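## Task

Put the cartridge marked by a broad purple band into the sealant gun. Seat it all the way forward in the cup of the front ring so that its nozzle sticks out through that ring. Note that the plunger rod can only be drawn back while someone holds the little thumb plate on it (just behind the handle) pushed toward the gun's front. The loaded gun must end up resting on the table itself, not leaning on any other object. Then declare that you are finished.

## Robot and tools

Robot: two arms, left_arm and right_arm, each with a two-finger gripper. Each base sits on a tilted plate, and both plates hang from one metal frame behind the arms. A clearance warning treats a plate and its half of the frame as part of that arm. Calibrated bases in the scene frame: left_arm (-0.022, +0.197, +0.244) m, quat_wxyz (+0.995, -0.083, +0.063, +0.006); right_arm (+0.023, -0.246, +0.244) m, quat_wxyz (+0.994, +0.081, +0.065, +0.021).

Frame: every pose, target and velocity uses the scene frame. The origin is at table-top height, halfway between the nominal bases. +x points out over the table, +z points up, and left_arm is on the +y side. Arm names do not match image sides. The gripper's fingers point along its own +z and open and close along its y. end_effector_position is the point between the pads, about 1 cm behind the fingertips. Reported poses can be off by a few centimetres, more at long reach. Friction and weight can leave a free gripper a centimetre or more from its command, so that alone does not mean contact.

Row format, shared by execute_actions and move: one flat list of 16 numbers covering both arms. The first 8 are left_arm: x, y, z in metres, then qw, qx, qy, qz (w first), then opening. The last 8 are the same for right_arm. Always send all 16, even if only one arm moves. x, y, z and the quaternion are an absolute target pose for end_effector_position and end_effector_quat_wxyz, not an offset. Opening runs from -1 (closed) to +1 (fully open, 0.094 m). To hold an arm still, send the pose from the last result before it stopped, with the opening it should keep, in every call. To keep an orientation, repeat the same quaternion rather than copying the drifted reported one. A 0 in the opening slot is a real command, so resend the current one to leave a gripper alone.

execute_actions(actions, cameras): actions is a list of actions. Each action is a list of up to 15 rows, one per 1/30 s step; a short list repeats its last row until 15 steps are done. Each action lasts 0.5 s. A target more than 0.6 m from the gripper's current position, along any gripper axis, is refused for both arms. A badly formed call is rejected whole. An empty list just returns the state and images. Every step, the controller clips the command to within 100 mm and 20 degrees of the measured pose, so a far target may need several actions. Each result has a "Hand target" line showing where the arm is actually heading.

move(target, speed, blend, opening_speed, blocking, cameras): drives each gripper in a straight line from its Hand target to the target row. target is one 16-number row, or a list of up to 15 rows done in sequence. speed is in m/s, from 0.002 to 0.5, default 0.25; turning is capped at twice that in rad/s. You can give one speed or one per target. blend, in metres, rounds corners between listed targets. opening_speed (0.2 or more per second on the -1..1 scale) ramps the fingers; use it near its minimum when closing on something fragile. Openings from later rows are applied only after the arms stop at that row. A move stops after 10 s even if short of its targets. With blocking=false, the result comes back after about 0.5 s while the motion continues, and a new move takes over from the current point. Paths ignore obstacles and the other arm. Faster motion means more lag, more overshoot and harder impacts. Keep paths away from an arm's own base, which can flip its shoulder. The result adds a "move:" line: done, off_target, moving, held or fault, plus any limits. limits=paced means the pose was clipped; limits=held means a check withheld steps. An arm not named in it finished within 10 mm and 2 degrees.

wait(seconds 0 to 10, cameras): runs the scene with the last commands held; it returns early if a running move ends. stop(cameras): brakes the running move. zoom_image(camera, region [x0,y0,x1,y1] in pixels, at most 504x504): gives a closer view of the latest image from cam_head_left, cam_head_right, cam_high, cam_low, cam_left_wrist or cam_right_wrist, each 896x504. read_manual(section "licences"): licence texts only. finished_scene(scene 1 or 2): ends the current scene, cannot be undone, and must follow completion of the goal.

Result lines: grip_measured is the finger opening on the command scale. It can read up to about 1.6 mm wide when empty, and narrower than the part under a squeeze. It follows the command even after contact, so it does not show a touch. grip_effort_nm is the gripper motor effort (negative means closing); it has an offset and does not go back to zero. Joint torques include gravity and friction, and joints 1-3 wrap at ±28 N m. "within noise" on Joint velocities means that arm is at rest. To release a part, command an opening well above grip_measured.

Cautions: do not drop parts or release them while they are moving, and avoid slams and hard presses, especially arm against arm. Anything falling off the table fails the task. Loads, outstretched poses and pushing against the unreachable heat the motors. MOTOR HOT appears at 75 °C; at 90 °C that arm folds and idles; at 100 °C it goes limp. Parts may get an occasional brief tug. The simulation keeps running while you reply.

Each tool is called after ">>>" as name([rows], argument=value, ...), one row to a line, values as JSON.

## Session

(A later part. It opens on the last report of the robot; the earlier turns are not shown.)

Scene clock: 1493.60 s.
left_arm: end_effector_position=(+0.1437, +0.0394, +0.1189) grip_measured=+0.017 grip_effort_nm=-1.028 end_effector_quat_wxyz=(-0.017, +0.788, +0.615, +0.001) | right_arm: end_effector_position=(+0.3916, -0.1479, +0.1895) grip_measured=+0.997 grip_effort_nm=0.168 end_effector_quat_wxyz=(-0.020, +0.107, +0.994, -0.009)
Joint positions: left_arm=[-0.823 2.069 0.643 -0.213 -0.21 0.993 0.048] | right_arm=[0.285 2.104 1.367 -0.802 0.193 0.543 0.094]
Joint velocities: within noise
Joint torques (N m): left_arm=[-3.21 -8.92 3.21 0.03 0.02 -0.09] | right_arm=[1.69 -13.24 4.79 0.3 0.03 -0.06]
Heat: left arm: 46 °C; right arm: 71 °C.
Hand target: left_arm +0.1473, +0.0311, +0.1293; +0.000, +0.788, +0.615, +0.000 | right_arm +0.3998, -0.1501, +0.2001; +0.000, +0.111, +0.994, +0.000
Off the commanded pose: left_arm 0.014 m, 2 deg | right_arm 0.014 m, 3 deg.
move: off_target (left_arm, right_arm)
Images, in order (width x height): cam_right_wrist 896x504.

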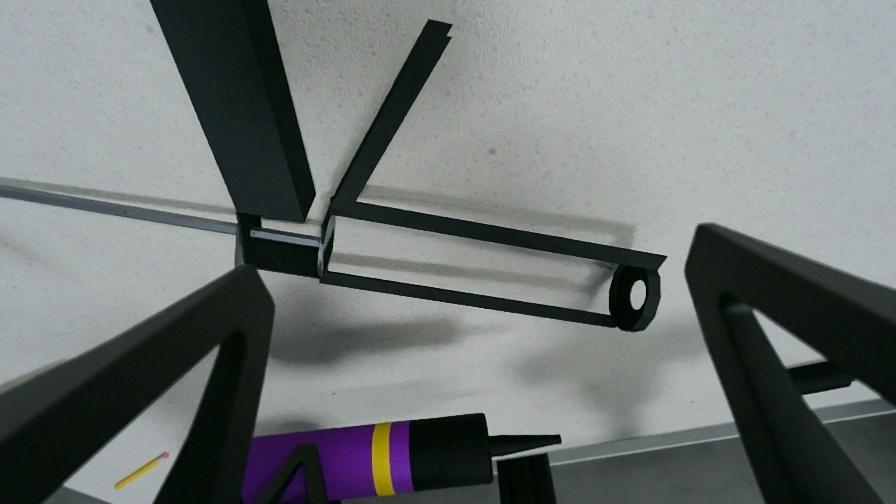

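>>> move([
  [0.22, 0.02, 0.135, -0.0171, 0.83, 0.556, 0.03, -0.1, 0.40, -0.15, 0.20, 0, 0.1115, 0.9938, 0, 1],
  [0.272, -0.016, 0.125, -0.0343, 0.8683, 0.4912, 0.0607, -0.1, 0.40, -0.15, 0.20, 0, 0.1115, 0.9938, 0, 1],
], speed=0.12, blend=0.02)

Scene clock: 1520.00 s.
left_arm: end_effector_position=(+0.2695, -0.0137, +0.1252) grip_measured=+0.017 grip_effort_nm=-1.028 end_effector_quat_wxyz=(-0.029, +0.864, +0.499, +0.060) | right_arm: end_effector_position=(+0.3920, -0.1477, +0.1894) grip_measured=+0.997 grip_effort_nm=0.168 end_effector_quat_wxyz=(-0.019, +0.107, +0.994, -0.008)
Joint positions: left_arm=[-0.737 2.31 1.219 -0.514 -0.339 1.363 0.048] | right_arm=[0.285 2.104 1.367 -0.8 0.193 0.543 0.094]
Joint velocities: within noise
Joint torques (N m): left_arm=[-2.43 -7.62 6.94 0.05 -0.11 0.16] | right_arm=[1.62 -13.26 4.81 0.31 0.02 -0.05]
Heat: left arm: 43 °C; right arm: 64 °C.
Hand target: left_arm +0.2720, -0.0159, +0.1250; -0.034, +0.868, +0.491, +0.061 | right_arm +0.3999, -0.1500, +0.2000; +0.000, +0.112, +0.994, +0.000
Off the commanded pose: left_arm 0.003 m, 1 deg | right_arm 0.013 m, 2 deg.
move: off_target (right_arm)

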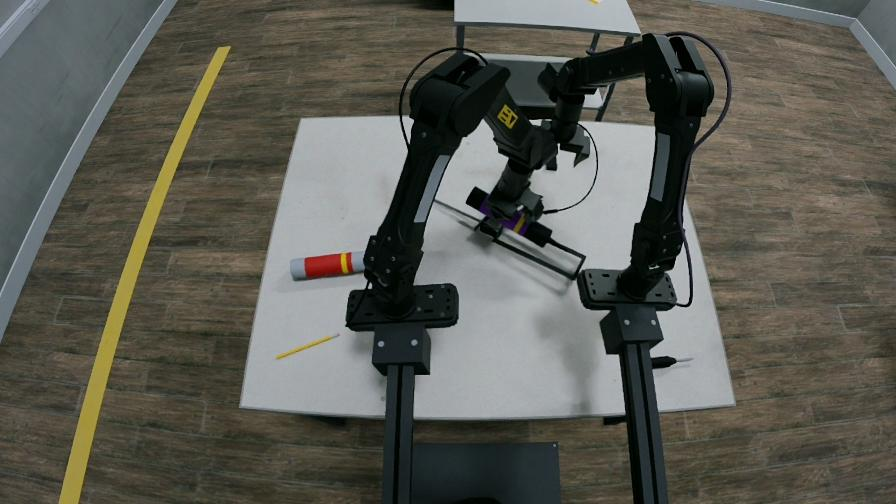

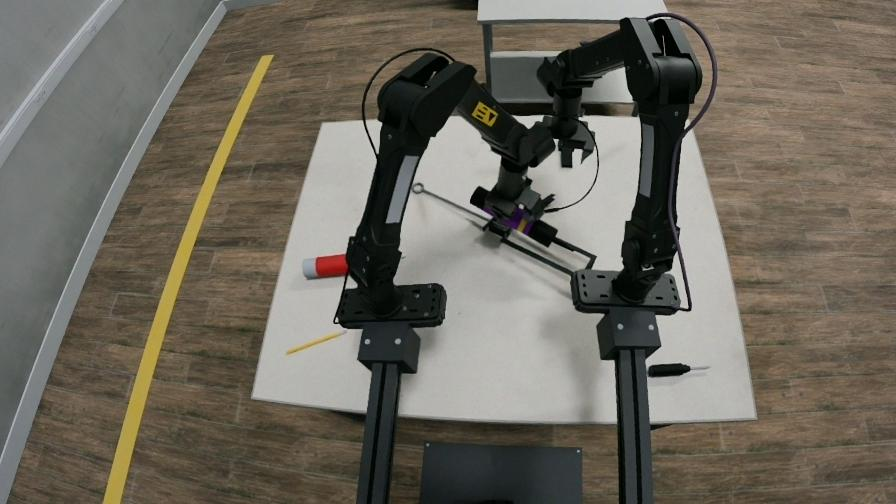

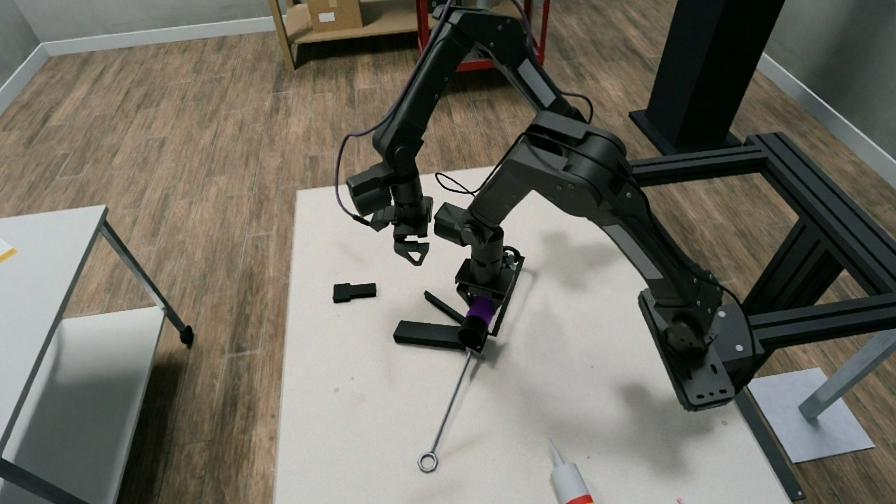

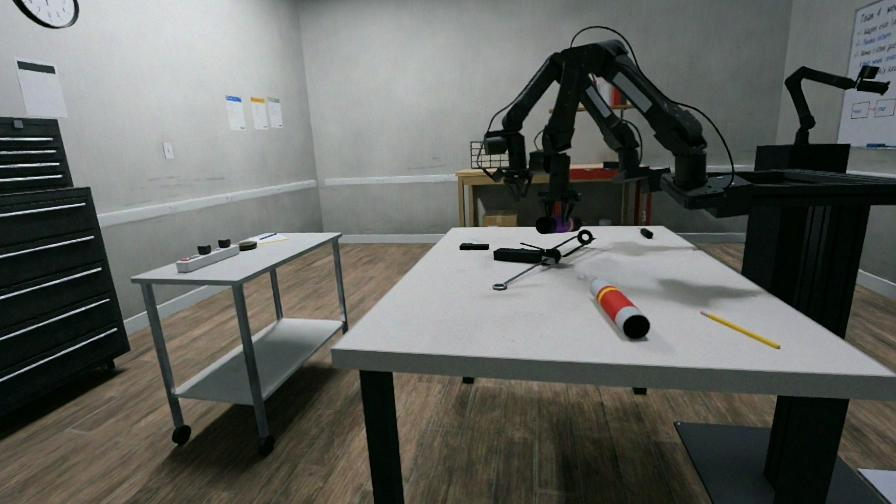

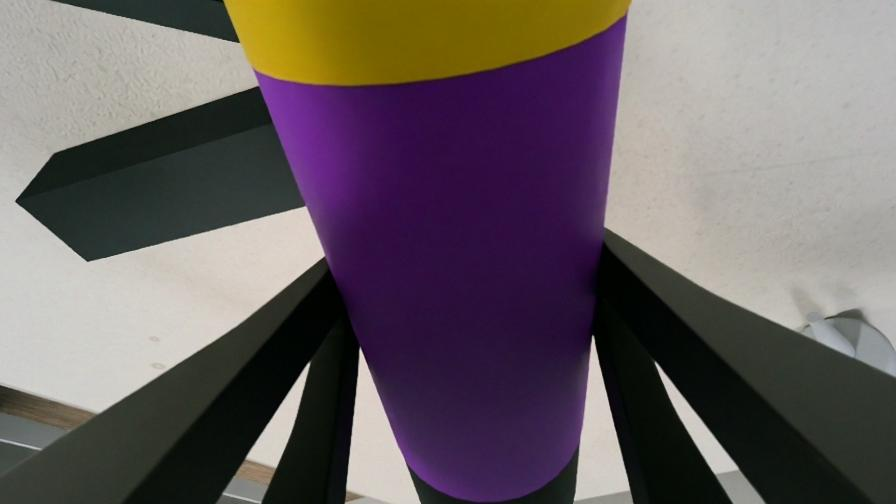

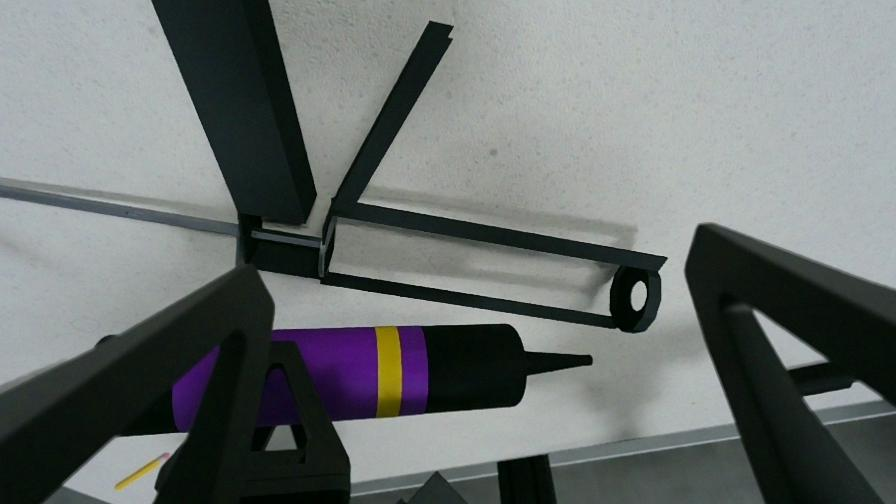

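>>> move(target=[0.272, -0.016, 0.095, -0.0343, 0.8683, 0.4912, 0.0607, -0.1, 0.40, -0.15, 0.20, 0, 0.1115, 0.9938, 0, 1], speed=0.1, cameras=["cam_right_wrist"])

Scene clock: 1528.93 s.
left_arm: end_effector_position=(+0.2623, -0.0096, +0.0952) grip_measured=+0.017 grip_effort_nm=-1.028 end_effector_quat_wxyz=(-0.044, +0.867, +0.493, +0.055) | right_arm: end_effector_position=(+0.3921, -0.1477, +0.1894) grip_measured=+0.997 grip_effort_nm=0.164 end_effector_quat_wxyz=(-0.019, +0.107, +0.994, -0.008)
Joint positions: left_arm=[-0.724 2.397 1.219 -0.456 -0.34 1.38 0.048] | right_arm=[0.285 2.104 1.367 -0.8 0.193 0.543 0.094]
Joint velocities: within noise
Joint torques (N m): left_arm=[-2.22 -7.87 6.54 0.26 -0.12 0.19] | right_arm=[1.63 -13.23 4.88 0.3 0.04 -0.07]
Heat: left arm: 43 °C; right arm: 63 °C.
Hand target: left_arm +0.2719, -0.0158, +0.0953; -0.034, +0.868, +0.491, +0.061 | right_arm +0.3999, -0.1500, +0.2000; +0.000, +0.112, +0.994, +0.000
Off the commanded pose: left_arm 0.012 m, 1 deg | right_arm 0.013 m, 2 deg.
move: off_target (left_arm, right_arm)
Images, in order (width x height): cam_right_wrist 896x504.

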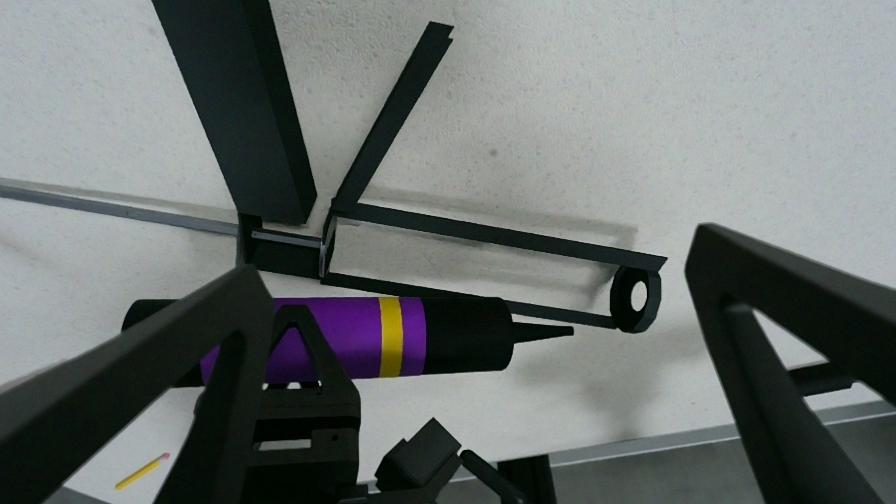

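>>> move(target=[0.278, -0.020, 0.083, -0.0501, 0.8617, 0.4975, 0.0868, -0.1, 0.40, -0.15, 0.20, 0, 0.1115, 0.9938, 0, 1], speed=0.1, cameras=["cam_right_wrist"])

Scene clock: 1541.13 s.
left_arm: end_effector_position=(+0.2752, -0.0125, +0.0826) grip_measured=+0.017 grip_effort_nm=-1.028 end_effector_quat_wxyz=(-0.053, +0.861, +0.499, +0.080) | right_arm: end_effector_position=(+0.3922, -0.1477, +0.1894) grip_measured=+0.997 grip_effort_nm=0.173 end_effector_quat_wxyz=(-0.019, +0.107, +0.994, -0.008)
Joint positions: left_arm=[-0.724 2.468 1.288 -0.455 -0.393 1.362 0.048] | right_arm=[0.285 2.104 1.367 -0.8 0.193 0.543 0.094]
Joint velocities: within noise
Joint torques (N m): left_arm=[-3.84 -8.31 6.35 0.09 -0.16 -0.1] | right_arm=[1.59 -13.23 4.88 0.3 0.05 -0.05]
Heat: left arm: 44 °C; right arm: 63 °C.
Hand target: left_arm +0.2779, -0.0199, +0.0832; -0.050, +0.862, +0.498, +0.087 | right_arm +0.3999, -0.1500, +0.2000; +0.000, +0.112, +0.994, +0.000
Off the commanded pose: left_arm 0.008 m, 1 deg | right_arm 0.013 m, 2 deg.
move: off_target (right_arm)
Images, in order (width x height): cam_right_wrist 896x504.

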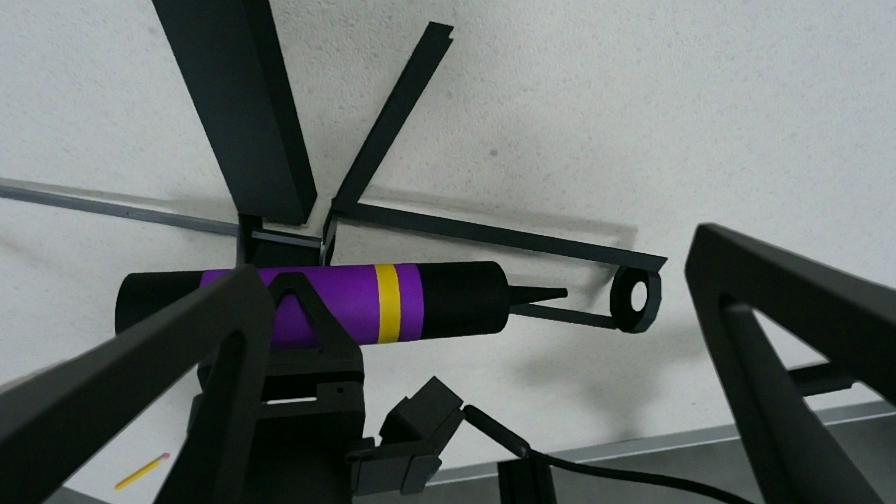

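>>> move(target=[0.2565, -0.052, 0.086, -0.0588, 0.8600, 0.4965, 0.1018, -0.1, 0.40, -0.15, 0.20, 0, 0.1115, 0.9938, 0, 1], speed=0.08, cameras=["cam_right_wrist"])

Scene clock: 1553.33 s.
left_arm: end_effector_position=(+0.2565, -0.0481, +0.0855) grip_measured=+0.017 grip_effort_nm=-1.028 end_effector_quat_wxyz=(-0.053, +0.860, +0.499, +0.096) | right_arm: end_effector_position=(+0.3922, -0.1477, +0.1894) grip_measured=+0.997 grip_effort_nm=0.168 end_effector_quat_wxyz=(-0.019, +0.107, +0.994, -0.008)
Joint positions: left_arm=[-0.84 2.521 1.363 -0.52 -0.414 1.235 0.048] | right_arm=[0.285 2.104 1.367 -0.8 0.193 0.543 0.094]
Joint velocities: within noise
Joint torques (N m): left_arm=[-3.47 -8.27 6.52 -0.09 -0.21 -0.11] | right_arm=[1.61 -13.29 4.86 0.29 0.01 -0.03]
Heat: left arm: 44 °C; right arm: 63 °C.
Hand target: left_arm +0.2565, -0.0520, +0.0860; -0.058, +0.860, +0.496, +0.102 | right_arm +0.3999, -0.1500, +0.2000; +0.000, +0.112, +0.994, +0.000
Off the commanded pose: left_arm 0.004 m, 1 deg | right_arm 0.013 m, 2 deg.
move: off_target (right_arm)
Images, in order (width x height): cam_right_wrist 896x504.

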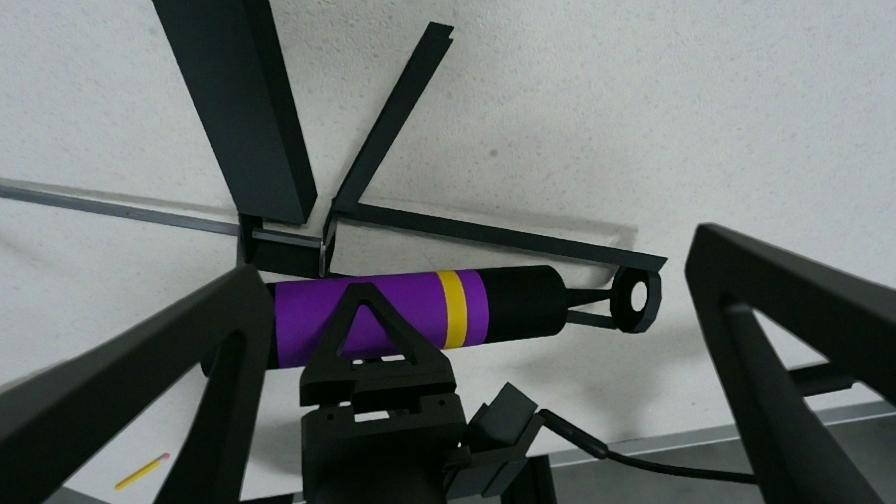

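>>> zoom_image(camera="cam_right_wrist", region=[480, 220, 720, 360])

>>> zoom_image(camera="cam_right_wrist", region=[200, 180, 500, 400])

Scaled by 2.100 from the camera's 896x504 image, which has a finer 1280x720 frame.

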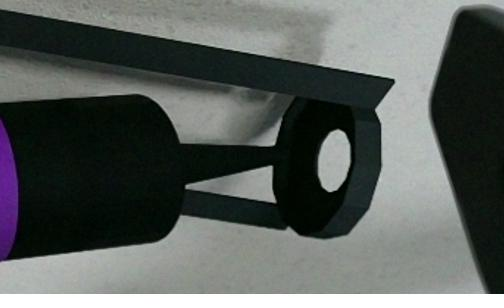

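Scaled by 1.680 from the camera's 896x504 image, which has a finer 1280x720 frame.

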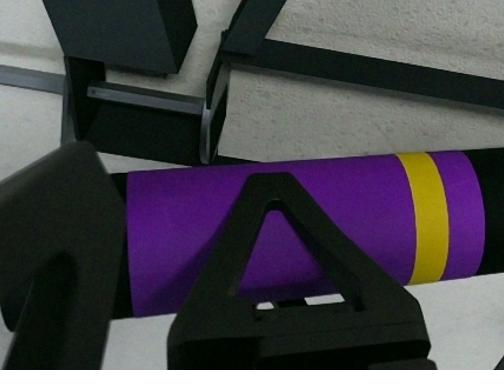

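>>> move(target=[0.2423, -0.0668, 0.084, -0.0588, 0.8600, 0.4965, 0.1018, -0.1, 0.40, -0.15, 0.20, 0, 0.1115, 0.9938, 0, 1], speed=0.06, cameras=["cam_right_wrist"])

>>> zoom_image(camera="cam_right_wrist", region=[480, 220, 720, 360])

Scene clock: 1568.13 s.
left_arm: end_effector_position=(+0.2449, -0.0611, +0.0835) grip_measured=+0.017 grip_effort_nm=-1.038 end_effector_quat_wxyz=(-0.054, +0.858, +0.501, +0.099) | right_arm: end_effector_position=(+0.3923, -0.1477, +0.1894) grip_measured=+0.997 grip_effort_nm=0.168 end_effector_quat_wxyz=(-0.019, +0.107, +0.994, -0.008)
Joint positions: left_arm=[-0.886 2.548 1.388 -0.54 -0.415 1.18 0.048] | right_arm=[0.285 2.104 1.367 -0.799 0.193 0.543 0.094]
Joint velocities: within noise
Joint torques (N m): left_arm=[-4.18 -8.42 6.53 -0.13 -0.13 -0.13] | right_arm=[1.61 -13.24 4.81 0.29 0.03 -0.05]
Heat: left arm: 45 °C; right arm: 63 °C.
Hand target: left_arm +0.2423, -0.0666, +0.0841; -0.058, +0.860, +0.496, +0.102 | right_arm +0.3999, -0.1500, +0.2000; +0.000, +0.112, +0.994, +0.000
Off the commanded pose: left_arm 0.006 m, 1 deg | right_arm 0.013 m, 2 deg.
move: off_target (right_arm)
Images, in order (width x height): cam_right_wrist 896x504.

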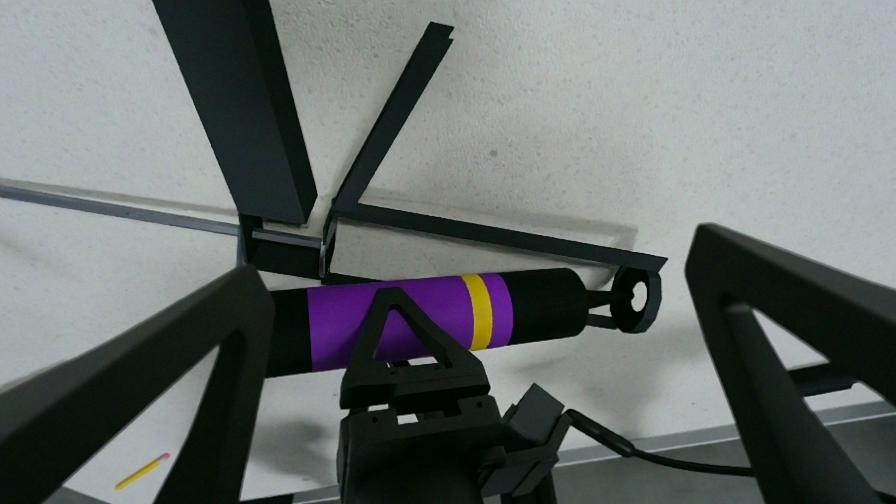

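Scaled by 2.100 from the camera's 896x504 image, which has a finer 1280x720 frame.

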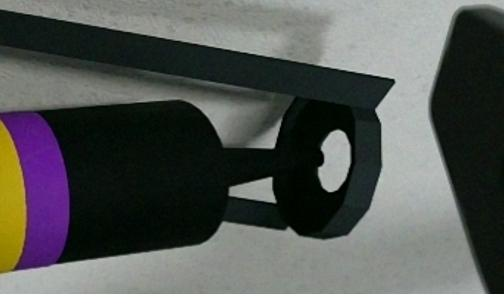

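>>> move(target=[0.2318, -0.0825, 0.0825, -0.0588, 0.8600, 0.4965, 0.1018, -0.1, 0.40, -0.15, 0.20, 0, 0.1115, 0.9938, 0, 1], speed=0.06, cameras=["cam_right_wrist"])

>>> zoom_image(camera="cam_right_wrist", region=[480, 220, 720, 360])

Scene clock: 1572.93 s.
left_arm: end_effector_position=(+0.2360, -0.0770, +0.0822) grip_measured=+0.017 grip_effort_nm=-1.028 end_effector_quat_wxyz=(-0.053, +0.857, +0.502, +0.101) | right_arm: end_effector_position=(+0.3923, -0.1477, +0.1894) grip_measured=+0.997 grip_effort_nm=0.164 end_effector_quat_wxyz=(-0.019, +0.107, +0.994, -0.008)
Joint positions: left_arm=[-0.93 2.581 1.433 -0.568 -0.413 1.131 0.048] | right_arm=[0.285 2.104 1.367 -0.799 0.193 0.543 0.094]
Joint velocities: within noise
Joint torques (N m): left_arm=[-4.12 -8.57 6.82 -0.15 -0.09 -0.1] | right_arm=[1.66 -13.23 4.83 0.28 0.03 -0.07]
Heat: left arm: 46 °C; right arm: 63 °C.
Hand target: left_arm +0.2317, -0.0823, +0.0826; -0.058, +0.860, +0.496, +0.102 | right_arm +0.3999, -0.1500, +0.2000; +0.000, +0.112, +0.994, +0.000
Off the commanded pose: left_arm 0.007 m, 1 deg | right_arm 0.013 m, 2 deg.
move: off_target (right_arm)
Images, in order (width x height): cam_right_wrist 896x504.

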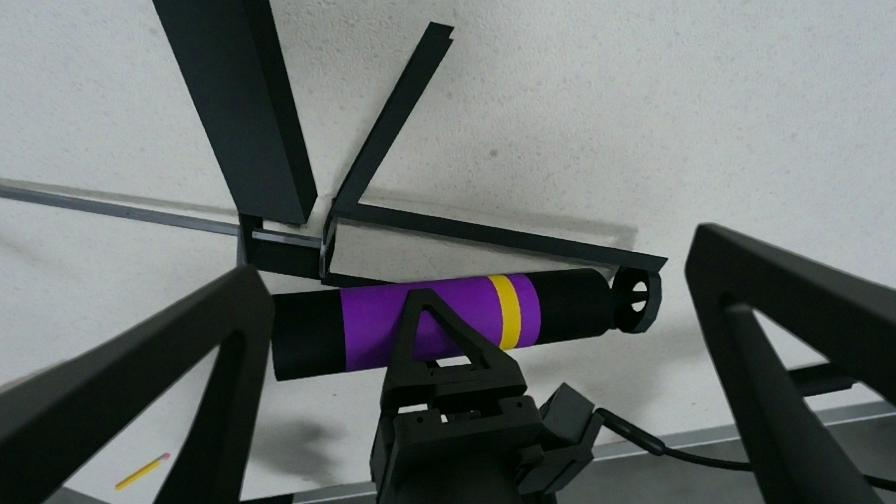

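Scaled by 2.100 from the camera's 896x504 image, which has a finer 1280x720 frame.

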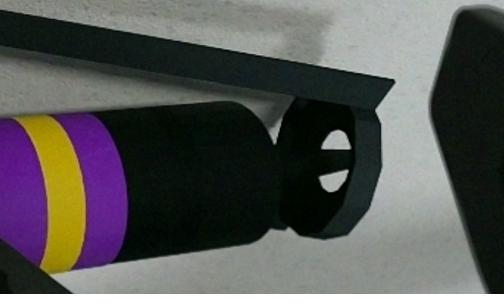

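>>> move(target=[0.2175, -0.1075, 0.0705, -0.0588, 0.8600, 0.4965, 0.1018, -0.1, 0.40, -0.15, 0.20, 0, 0.1115, 0.9938, 0, 1], speed=0.06, cameras=["cam_right_wrist"])

>>> zoom_image(camera="cam_right_wrist", region=[480, 220, 720, 360])

>>> zoom_image(camera="cam_right_wrist", region=[200, 180, 500, 400])

Scene clock: 1582.23 s.
left_arm: end_effector_position=(+0.2235, -0.1039, +0.0706) grip_measured=+0.017 grip_effort_nm=-1.028 end_effector_quat_wxyz=(-0.049, +0.857, +0.503, +0.100) | right_arm: end_effector_position=(+0.3923, -0.1477, +0.1894) grip_measured=+0.997 grip_effort_nm=0.168 end_effector_quat_wxyz=(-0.019, +0.107, +0.994, -0.008)
Joint positions: left_arm=[-0.988 2.666 1.531 -0.599 -0.402 1.068 0.048] | right_arm=[0.285 2.104 1.367 -0.799 0.193 0.543 0.094]
Joint velocities: within noise
Joint torques (N m): left_arm=[-4.22 -8.83 6.72 -0.21 -0.11 -0.1] | right_arm=[1.69 -13.2 4.81 0.29 0.03 -0.05]
Heat: left arm: 46 °C; right arm: 63 °C.
Hand target: left_arm +0.2176, -0.1074, +0.0706; -0.058, +0.860, +0.496, +0.102 | right_arm +0.3999, -0.1500, +0.2000; +0.000, +0.112, +0.994, +0.000
Off the commanded pose: left_arm 0.007 m, 1 deg | right_arm 0.013 m, 2 deg.
move: off_target (right_arm)
Images, in order (width x height): cam_right_wrist 896x504.

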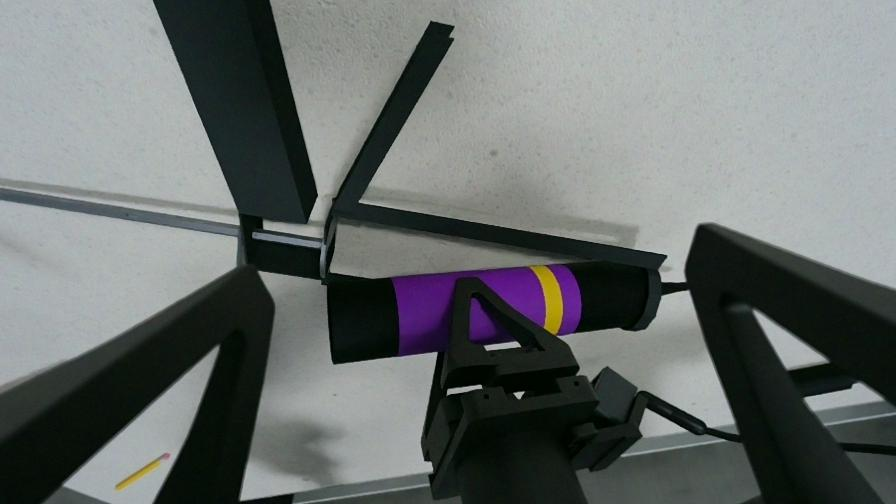

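Scaled by 2.100 from the camera's 896x504 image, which has a finer 1280x720 frame.

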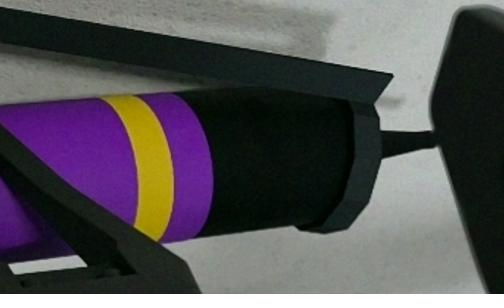

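Scaled by 1.680 from the camera's 896x504 image, which has a finer 1280x720 frame.

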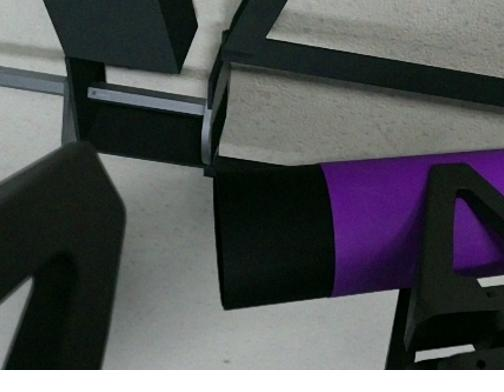

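>>> move(target=[0.2185, -0.1090, 0.060, -0.0436, 0.8631, 0.4983, 0.0755, -0.1, 0.40, -0.15, 0.20, 0, 0.1115, 0.9938, 0, 1], speed=0.04, cameras=["cam_right_wrist", "cam_left_wrist"])

>>> zoom_image(camera="cam_right_wrist", region=[280, 200, 720, 400])

Scene clock: 1604.27 s.
left_arm: end_effector_position=(+0.2244, -0.1070, +0.0685) grip_measured=+0.017 grip_effort_nm=-1.028 end_effector_quat_wxyz=(-0.043, +0.858, +0.504, +0.086) | right_arm: end_effector_position=(+0.3924, -0.1476, +0.1894) grip_measured=+0.997 grip_effort_nm=0.168 end_effector_quat_wxyz=(-0.019, +0.107, +0.994, -0.008)
Joint positions: left_arm=[-0.977 2.666 1.531 -0.582 -0.375 1.085 0.048] | right_arm=[0.285 2.104 1.367 -0.799 0.193 0.543 0.094]
Joint velocities: within noise
Joint torques (N m): left_arm=[-2.67 -8.7 4.1 0.3 0.1 0.19] | right_arm=[1.68 -13.27 4.81 0.29 0.03 -0.04]
Heat: left arm: 47 °C; right arm: 63 °C.
Hand target: left_arm +0.2185, -0.1088, +0.0603; -0.044, +0.863, +0.498, +0.076 | right_arm +0.3999, -0.1500, +0.2000; +0.000, +0.111, +0.994, +0.000
Off the commanded pose: left_arm 0.011 m, 1 deg | right_arm 0.013 m, 2 deg.
move: off_target (left_arm, right_arm)
Images, in order (width x height): cam_left_wrist 896x504, cam_right_wrist 896x504.

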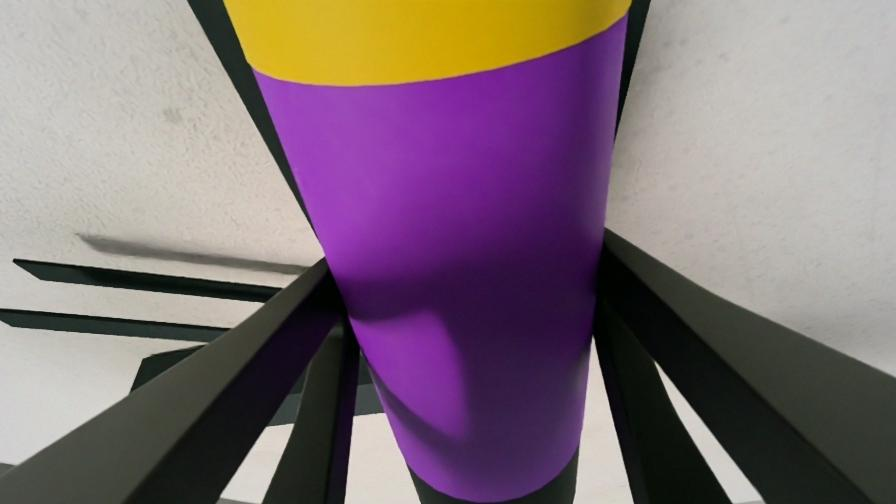

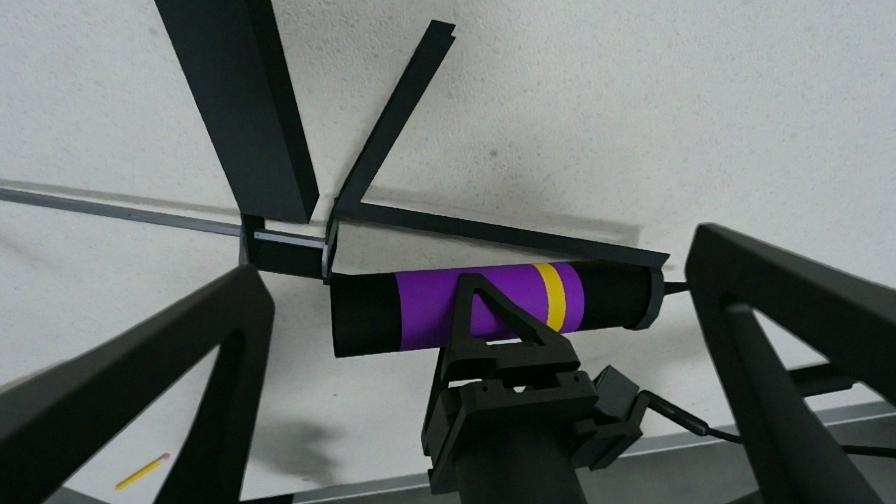

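Scaled by 1.145 from the camera's 896x504 image, which has a finer 1280x720 frame.

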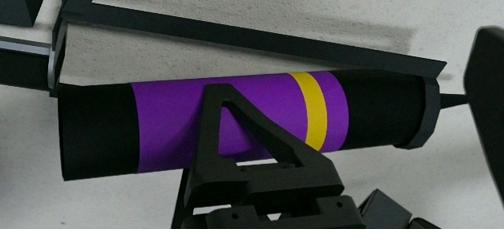

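>>> move([
  [0.2220, -0.1080, 0.066, -0.0421, 0.8713, 0.4830, 0.0759, -0.1, 0.40, -0.15, 0.20, 0, 0.1115, 0.9938, 0, 1],
  [0.2220, -0.1075, 0.053, -0.0211, 0.8738, 0.4843, 0.0382, -0.1, 0.40, -0.15, 0.20, 0, 0.1115, 0.9938, 0, 1],
], speed=0.05, cameras=["cam_right_wrist", "cam_left_wrist"])

>>> zoom_image(camera="cam_right_wrist", region=[280, 200, 720, 400])

Scene clock: 1624.50 s.
left_arm: end_effector_position=(+0.2237, -0.1054, +0.0532) grip_measured=+0.017 grip_effort_nm=-1.028 end_effector_quat_wxyz=(-0.024, +0.870, +0.490, +0.046) | right_arm: end_effector_position=(+0.3924, -0.1476, +0.1894) grip_measured=+0.997 grip_effort_nm=0.168 end_effector_quat_wxyz=(-0.019, +0.107, +0.994, -0.008)
Joint positions: left_arm=[-0.933 2.666 1.473 -0.473 -0.297 1.178 0.048] | right_arm=[0.285 2.104 1.367 -0.799 0.193 0.543 0.094]
Joint velocities: within noise
Joint torques (N m): left_arm=[-2.66 -10.22 3.9 0.22 0.11 0.25] | right_arm=[1.63 -13.29 4.82 0.29 0.04 -0.07]
Heat: left arm: 48 °C; right arm: 64 °C.
Hand target: left_arm +0.2220, -0.1076, +0.0531; -0.021, +0.874, +0.484, +0.038 | right_arm +0.3999, -0.1500, +0.2000; +0.000, +0.111, +0.994, +0.000
Off the commanded pose: left_arm 0.003 m, 1 deg | right_arm 0.013 m, 2 deg.
move: off_target (right_arm)
Images, in order (width x height): cam_left_wrist 896x504, cam_right_wrist 896x504.

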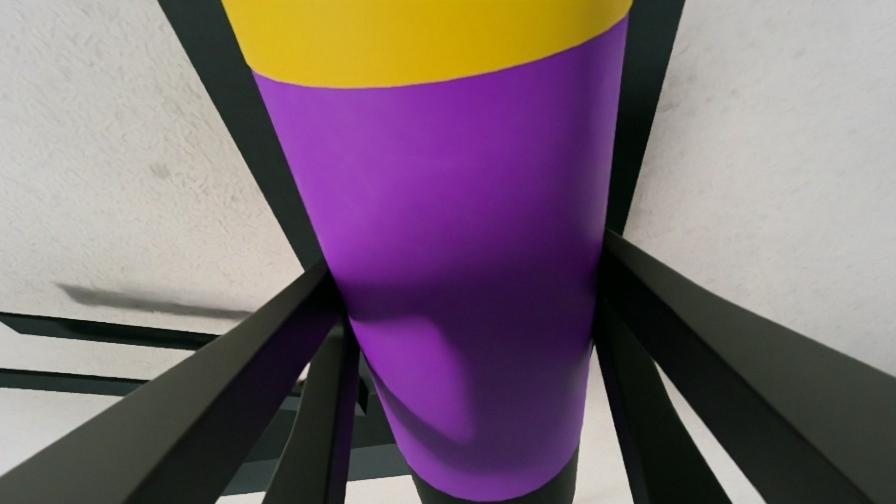

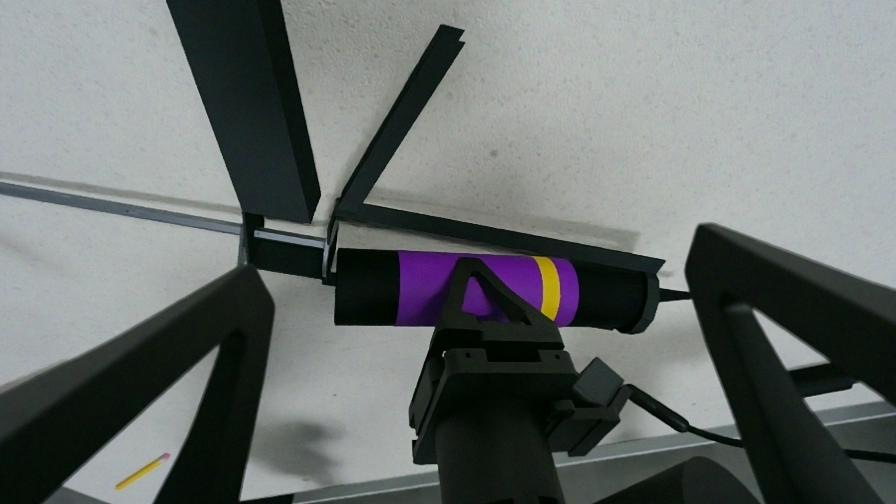

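Scaled by 1.145 from the camera's 896x504 image, which has a finer 1280x720 frame.

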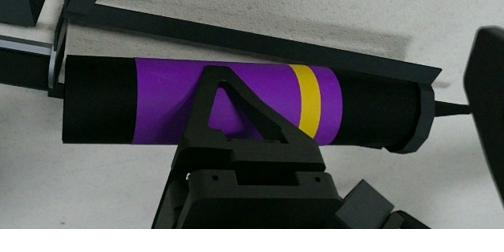

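>>> move([
  [0.2215, -0.1085, 0.0445, -0.0085, 0.8745, 0.4847, 0.0153, -0.1, 0.40, -0.15, 0.20, 0, 0.1115, 0.9938, 0, 1],
], speed=0.05, cameras=["cam_right_wrist", "cam_left_wrist"])

>>> zoom_image(camera="cam_right_wrist", region=[280, 200, 720, 400])

Scene clock: 1632.13 s.
left_arm: end_effector_position=(+0.2238, -0.1062, +0.0475) grip_measured=+0.017 grip_effort_nm=-1.028 end_effector_quat_wxyz=(-0.012, +0.872, +0.490, +0.024) | right_arm: end_effector_position=(+0.3924, -0.1476, +0.1894) grip_measured=+0.997 grip_effort_nm=0.168 end_effector_quat_wxyz=(-0.019, +0.107, +0.994, -0.008)
Joint positions: left_arm=[-0.911 2.666 1.452 -0.427 -0.252 1.209 0.048] | right_arm=[0.285 2.104 1.367 -0.799 0.193 0.543 0.094]
Joint velocities: within noise
Joint torques (N m): left_arm=[-2.54 -9.54 3.85 0.32 0.13 0.15] | right_arm=[1.69 -13.29 4.83 0.3 0.02 -0.05]
Heat: left arm: 49 °C; right arm: 64 °C.
Hand target: left_arm +0.2215, -0.1085, +0.0446; -0.009, +0.874, +0.485, +0.016 | right_arm +0.3999, -0.1500, +0.2000; +0.000, +0.111, +0.994, +0.000
Off the commanded pose: left_arm 0.004 m, 1 deg | right_arm 0.013 m, 2 deg.
move: off_target (right_arm)
Images, in order (width x height): cam_left_wrist 896x504, cam_right_wrist 896x504.

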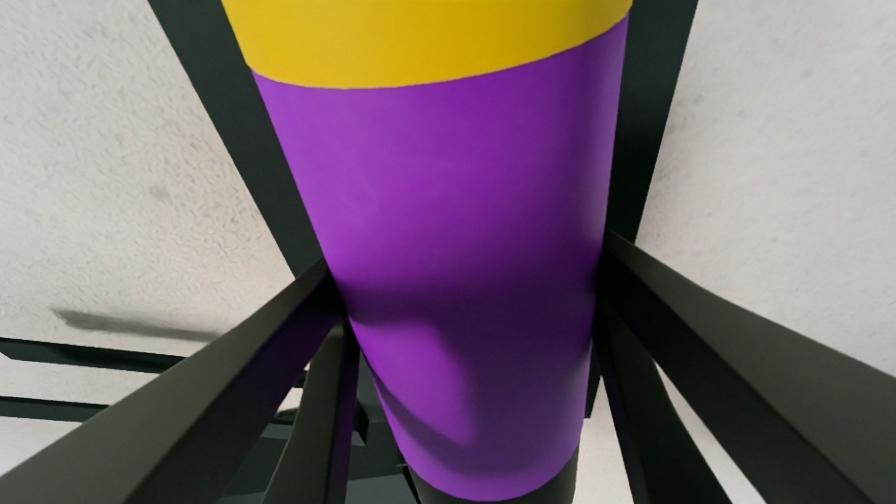

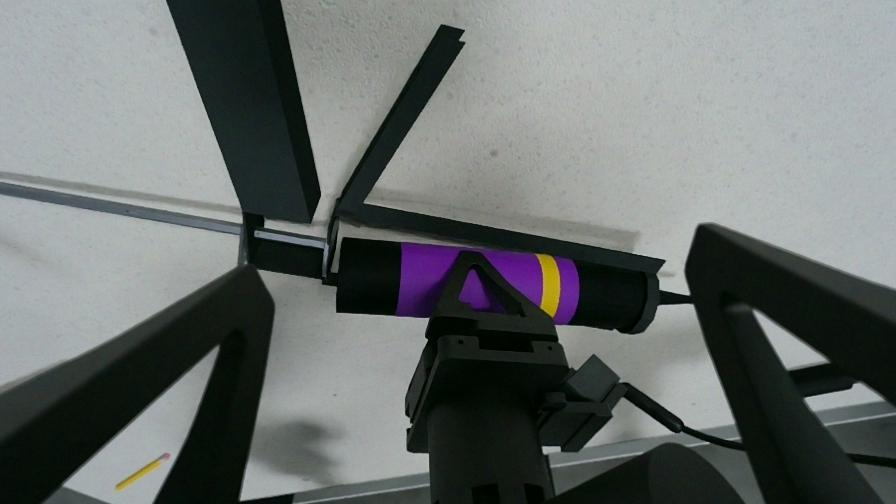

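Scaled by 1.145 from the camera's 896x504 image, which has a finer 1280x720 frame.

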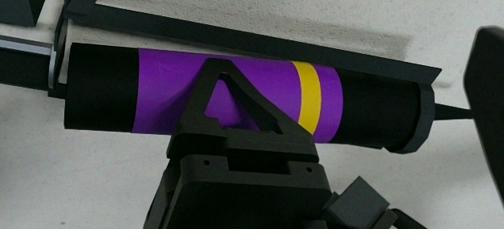

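>>> move([
  [0.2165, -0.1165, 0.0435, -0.0043, 0.8746, 0.4848, 0.0076, -0.1, 0.40, -0.15, 0.20, 0, 0.1115, 0.9938, 0, 1],
], speed=0.05, cameras=["cam_right_wrist", "cam_left_wrist"])

>>> zoom_image(camera="cam_right_wrist", region=[280, 200, 720, 400])

Scene clock: 1636.47 s.
left_arm: end_effector_position=(+0.2236, -0.1065, +0.0475) grip_measured=+0.017 grip_effort_nm=-1.023 end_effector_quat_wxyz=(-0.012, +0.872, +0.489, +0.023) | right_arm: end_effector_position=(+0.3924, -0.1476, +0.1894) grip_measured=+0.997 grip_effort_nm=0.164 end_effector_quat_wxyz=(-0.019, +0.107, +0.994, -0.008)
Joint positions: left_arm=[-0.911 2.666 1.452 -0.427 -0.25 1.21 0.048] | right_arm=[0.285 2.104 1.367 -0.799 0.193 0.543 0.094]
Joint velocities: within noise
Joint torques (N m): left_arm=[-3.66 -8.69 4.79 0.36 0.28 0.02] | right_arm=[1.65 -13.24 4.77 0.3 0.01 -0.05]
Heat: left arm: 49 °C; right arm: 64 °C.
Hand target: left_arm +0.2164, -0.1163, +0.0438; -0.004, +0.875, +0.485, +0.008 | right_arm +0.3999, -0.1500, +0.2000; +0.000, +0.111, +0.994, +0.000
Off the commanded pose: left_arm 0.013 m, 2 deg | right_arm 0.013 m, 2 deg.
move: off_target (left_arm, right_arm)
Images, in order (width x height): cam_left_wrist 896x504, cam_right_wrist 896x504.

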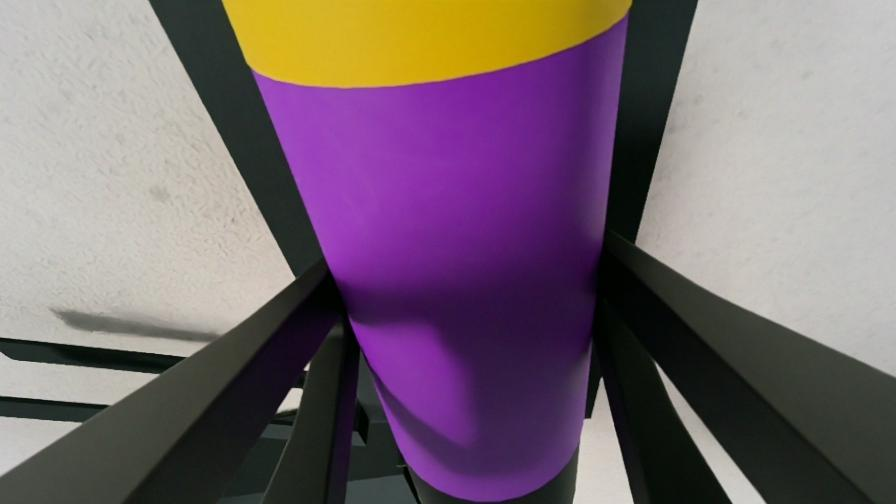

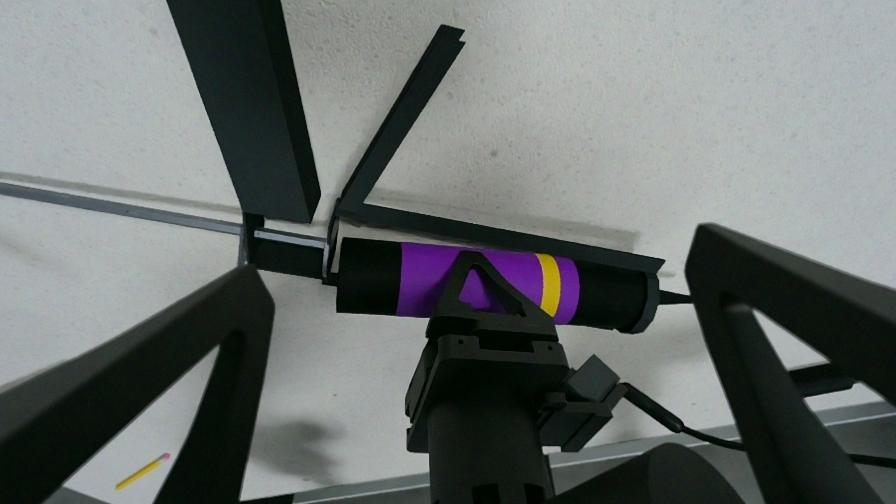

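Scaled by 1.145 from the camera's 896x504 image, which has a finer 1280x720 frame.

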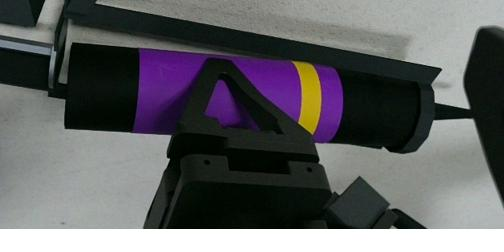

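>>> zoom_image(camera="cam_right_wrist", region=[580, 230, 700, 350])

>>> zoom_image(camera="cam_right_wrist", region=[280, 200, 440, 330])

Scaled by 4.200 from the camera's 896x504 image, which has a finer 1280x720 frame.

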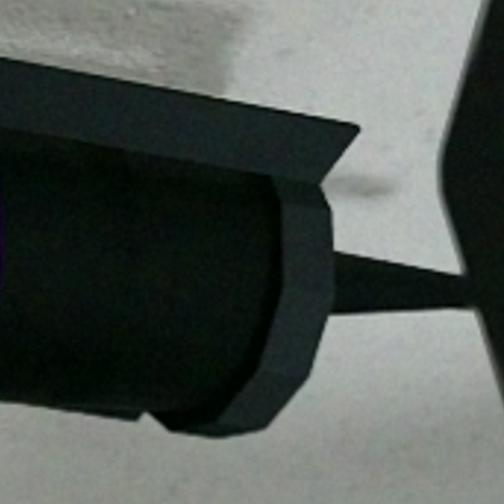

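Scaled by 3.150 from the camera's 896x504 image, which has a finer 1280x720 frame.

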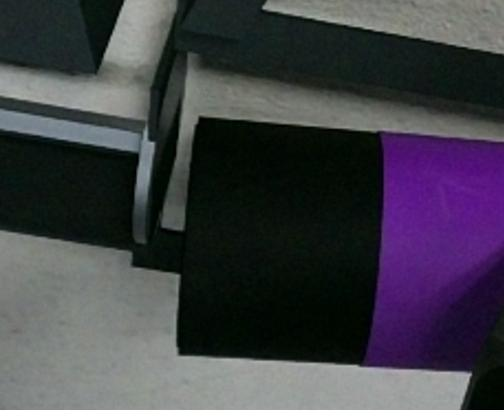

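>>> move([
  [0.2115, -0.1245, 0.0440, -0.0085, 0.8745, 0.4847, 0.0153, -0.1, 0.40, -0.15, 0.20, 0, 0.1115, 0.9938, 0, 1],
], speed=0.05, cameras=["cam_right_wrist"])

>>> zoom_image(camera="cam_right_wrist", region=[580, 230, 700, 350])

>>> zoom_image(camera="cam_right_wrist", region=[280, 200, 440, 330])

Scene clock: 1645.70 s.
left_arm: end_effector_position=(+0.2200, -0.1113, +0.0441) grip_measured=+0.017 grip_effort_nm=-1.023 end_effector_quat_wxyz=(-0.012, +0.870, +0.493, +0.024) | right_arm: end_effector_position=(+0.3924, -0.1476, +0.1894) grip_measured=+0.997 grip_effort_nm=0.168 end_effector_quat_wxyz=(-0.019, +0.107, +0.994, -0.008)
Joint positions: left_arm=[-0.925 2.683 1.467 -0.427 -0.251 1.188 0.048] | right_arm=[0.285 2.104 1.367 -0.799 0.193 0.543 0.094]
Joint velocities: within noise
Joint torques (N m): left_arm=[-5.23 -8.84 6.53 0.1 0.15 -0.09] | right_arm=[1.63 -13.14 4.78 0.3 0.02 -0.07]
Heat: left arm: 48 °C; right arm: 64 °C.
Hand target: left_arm +0.2114, -0.1241, +0.0442; -0.008, +0.875, +0.485, +0.015 | right_arm +0.3999, -0.1500, +0.2000; +0.000, +0.111, +0.994, +0.000
Off the commanded pose: left_arm 0.016 m, 1 deg | right_arm 0.013 m, 2 deg.
move: off_target (left_arm, right_arm)
Images, in order (width x height): cam_right_wrist 896x504.

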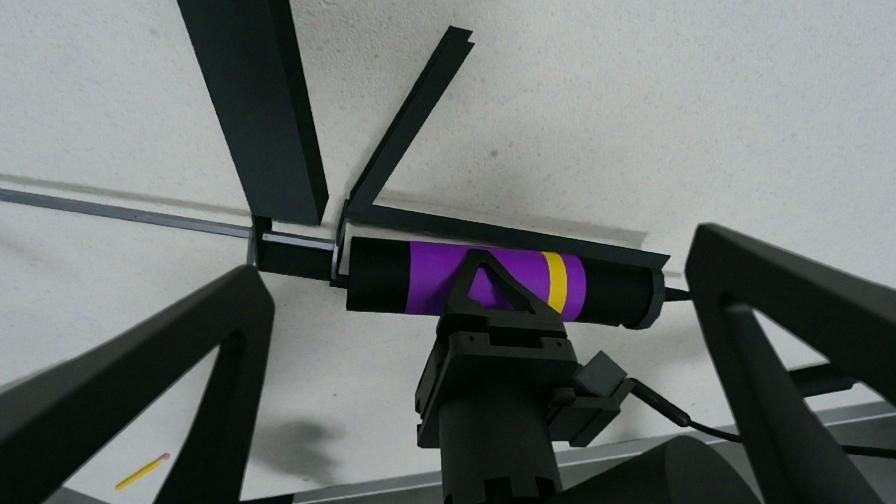

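Scaled by 4.200 from the camera's 896x504 image, which has a finer 1280x720 frame.

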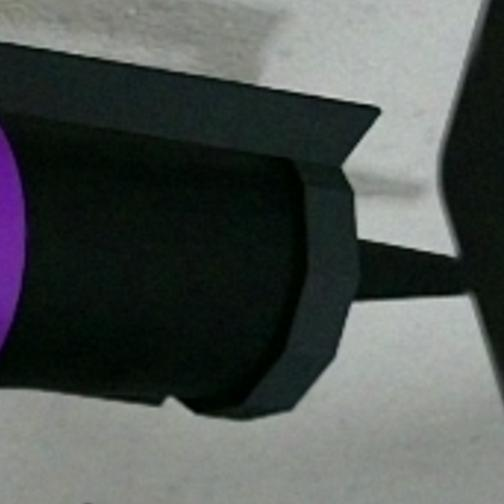

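Scaled by 3.150 from the camera's 896x504 image, which has a finer 1280x720 frame.

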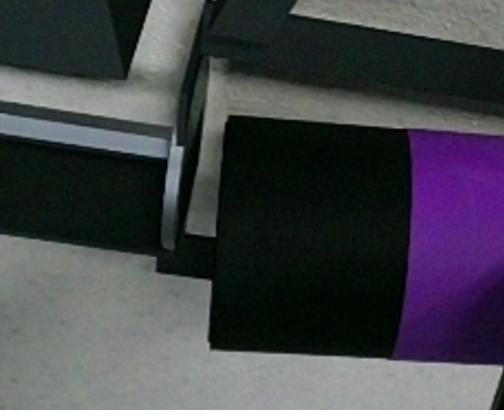

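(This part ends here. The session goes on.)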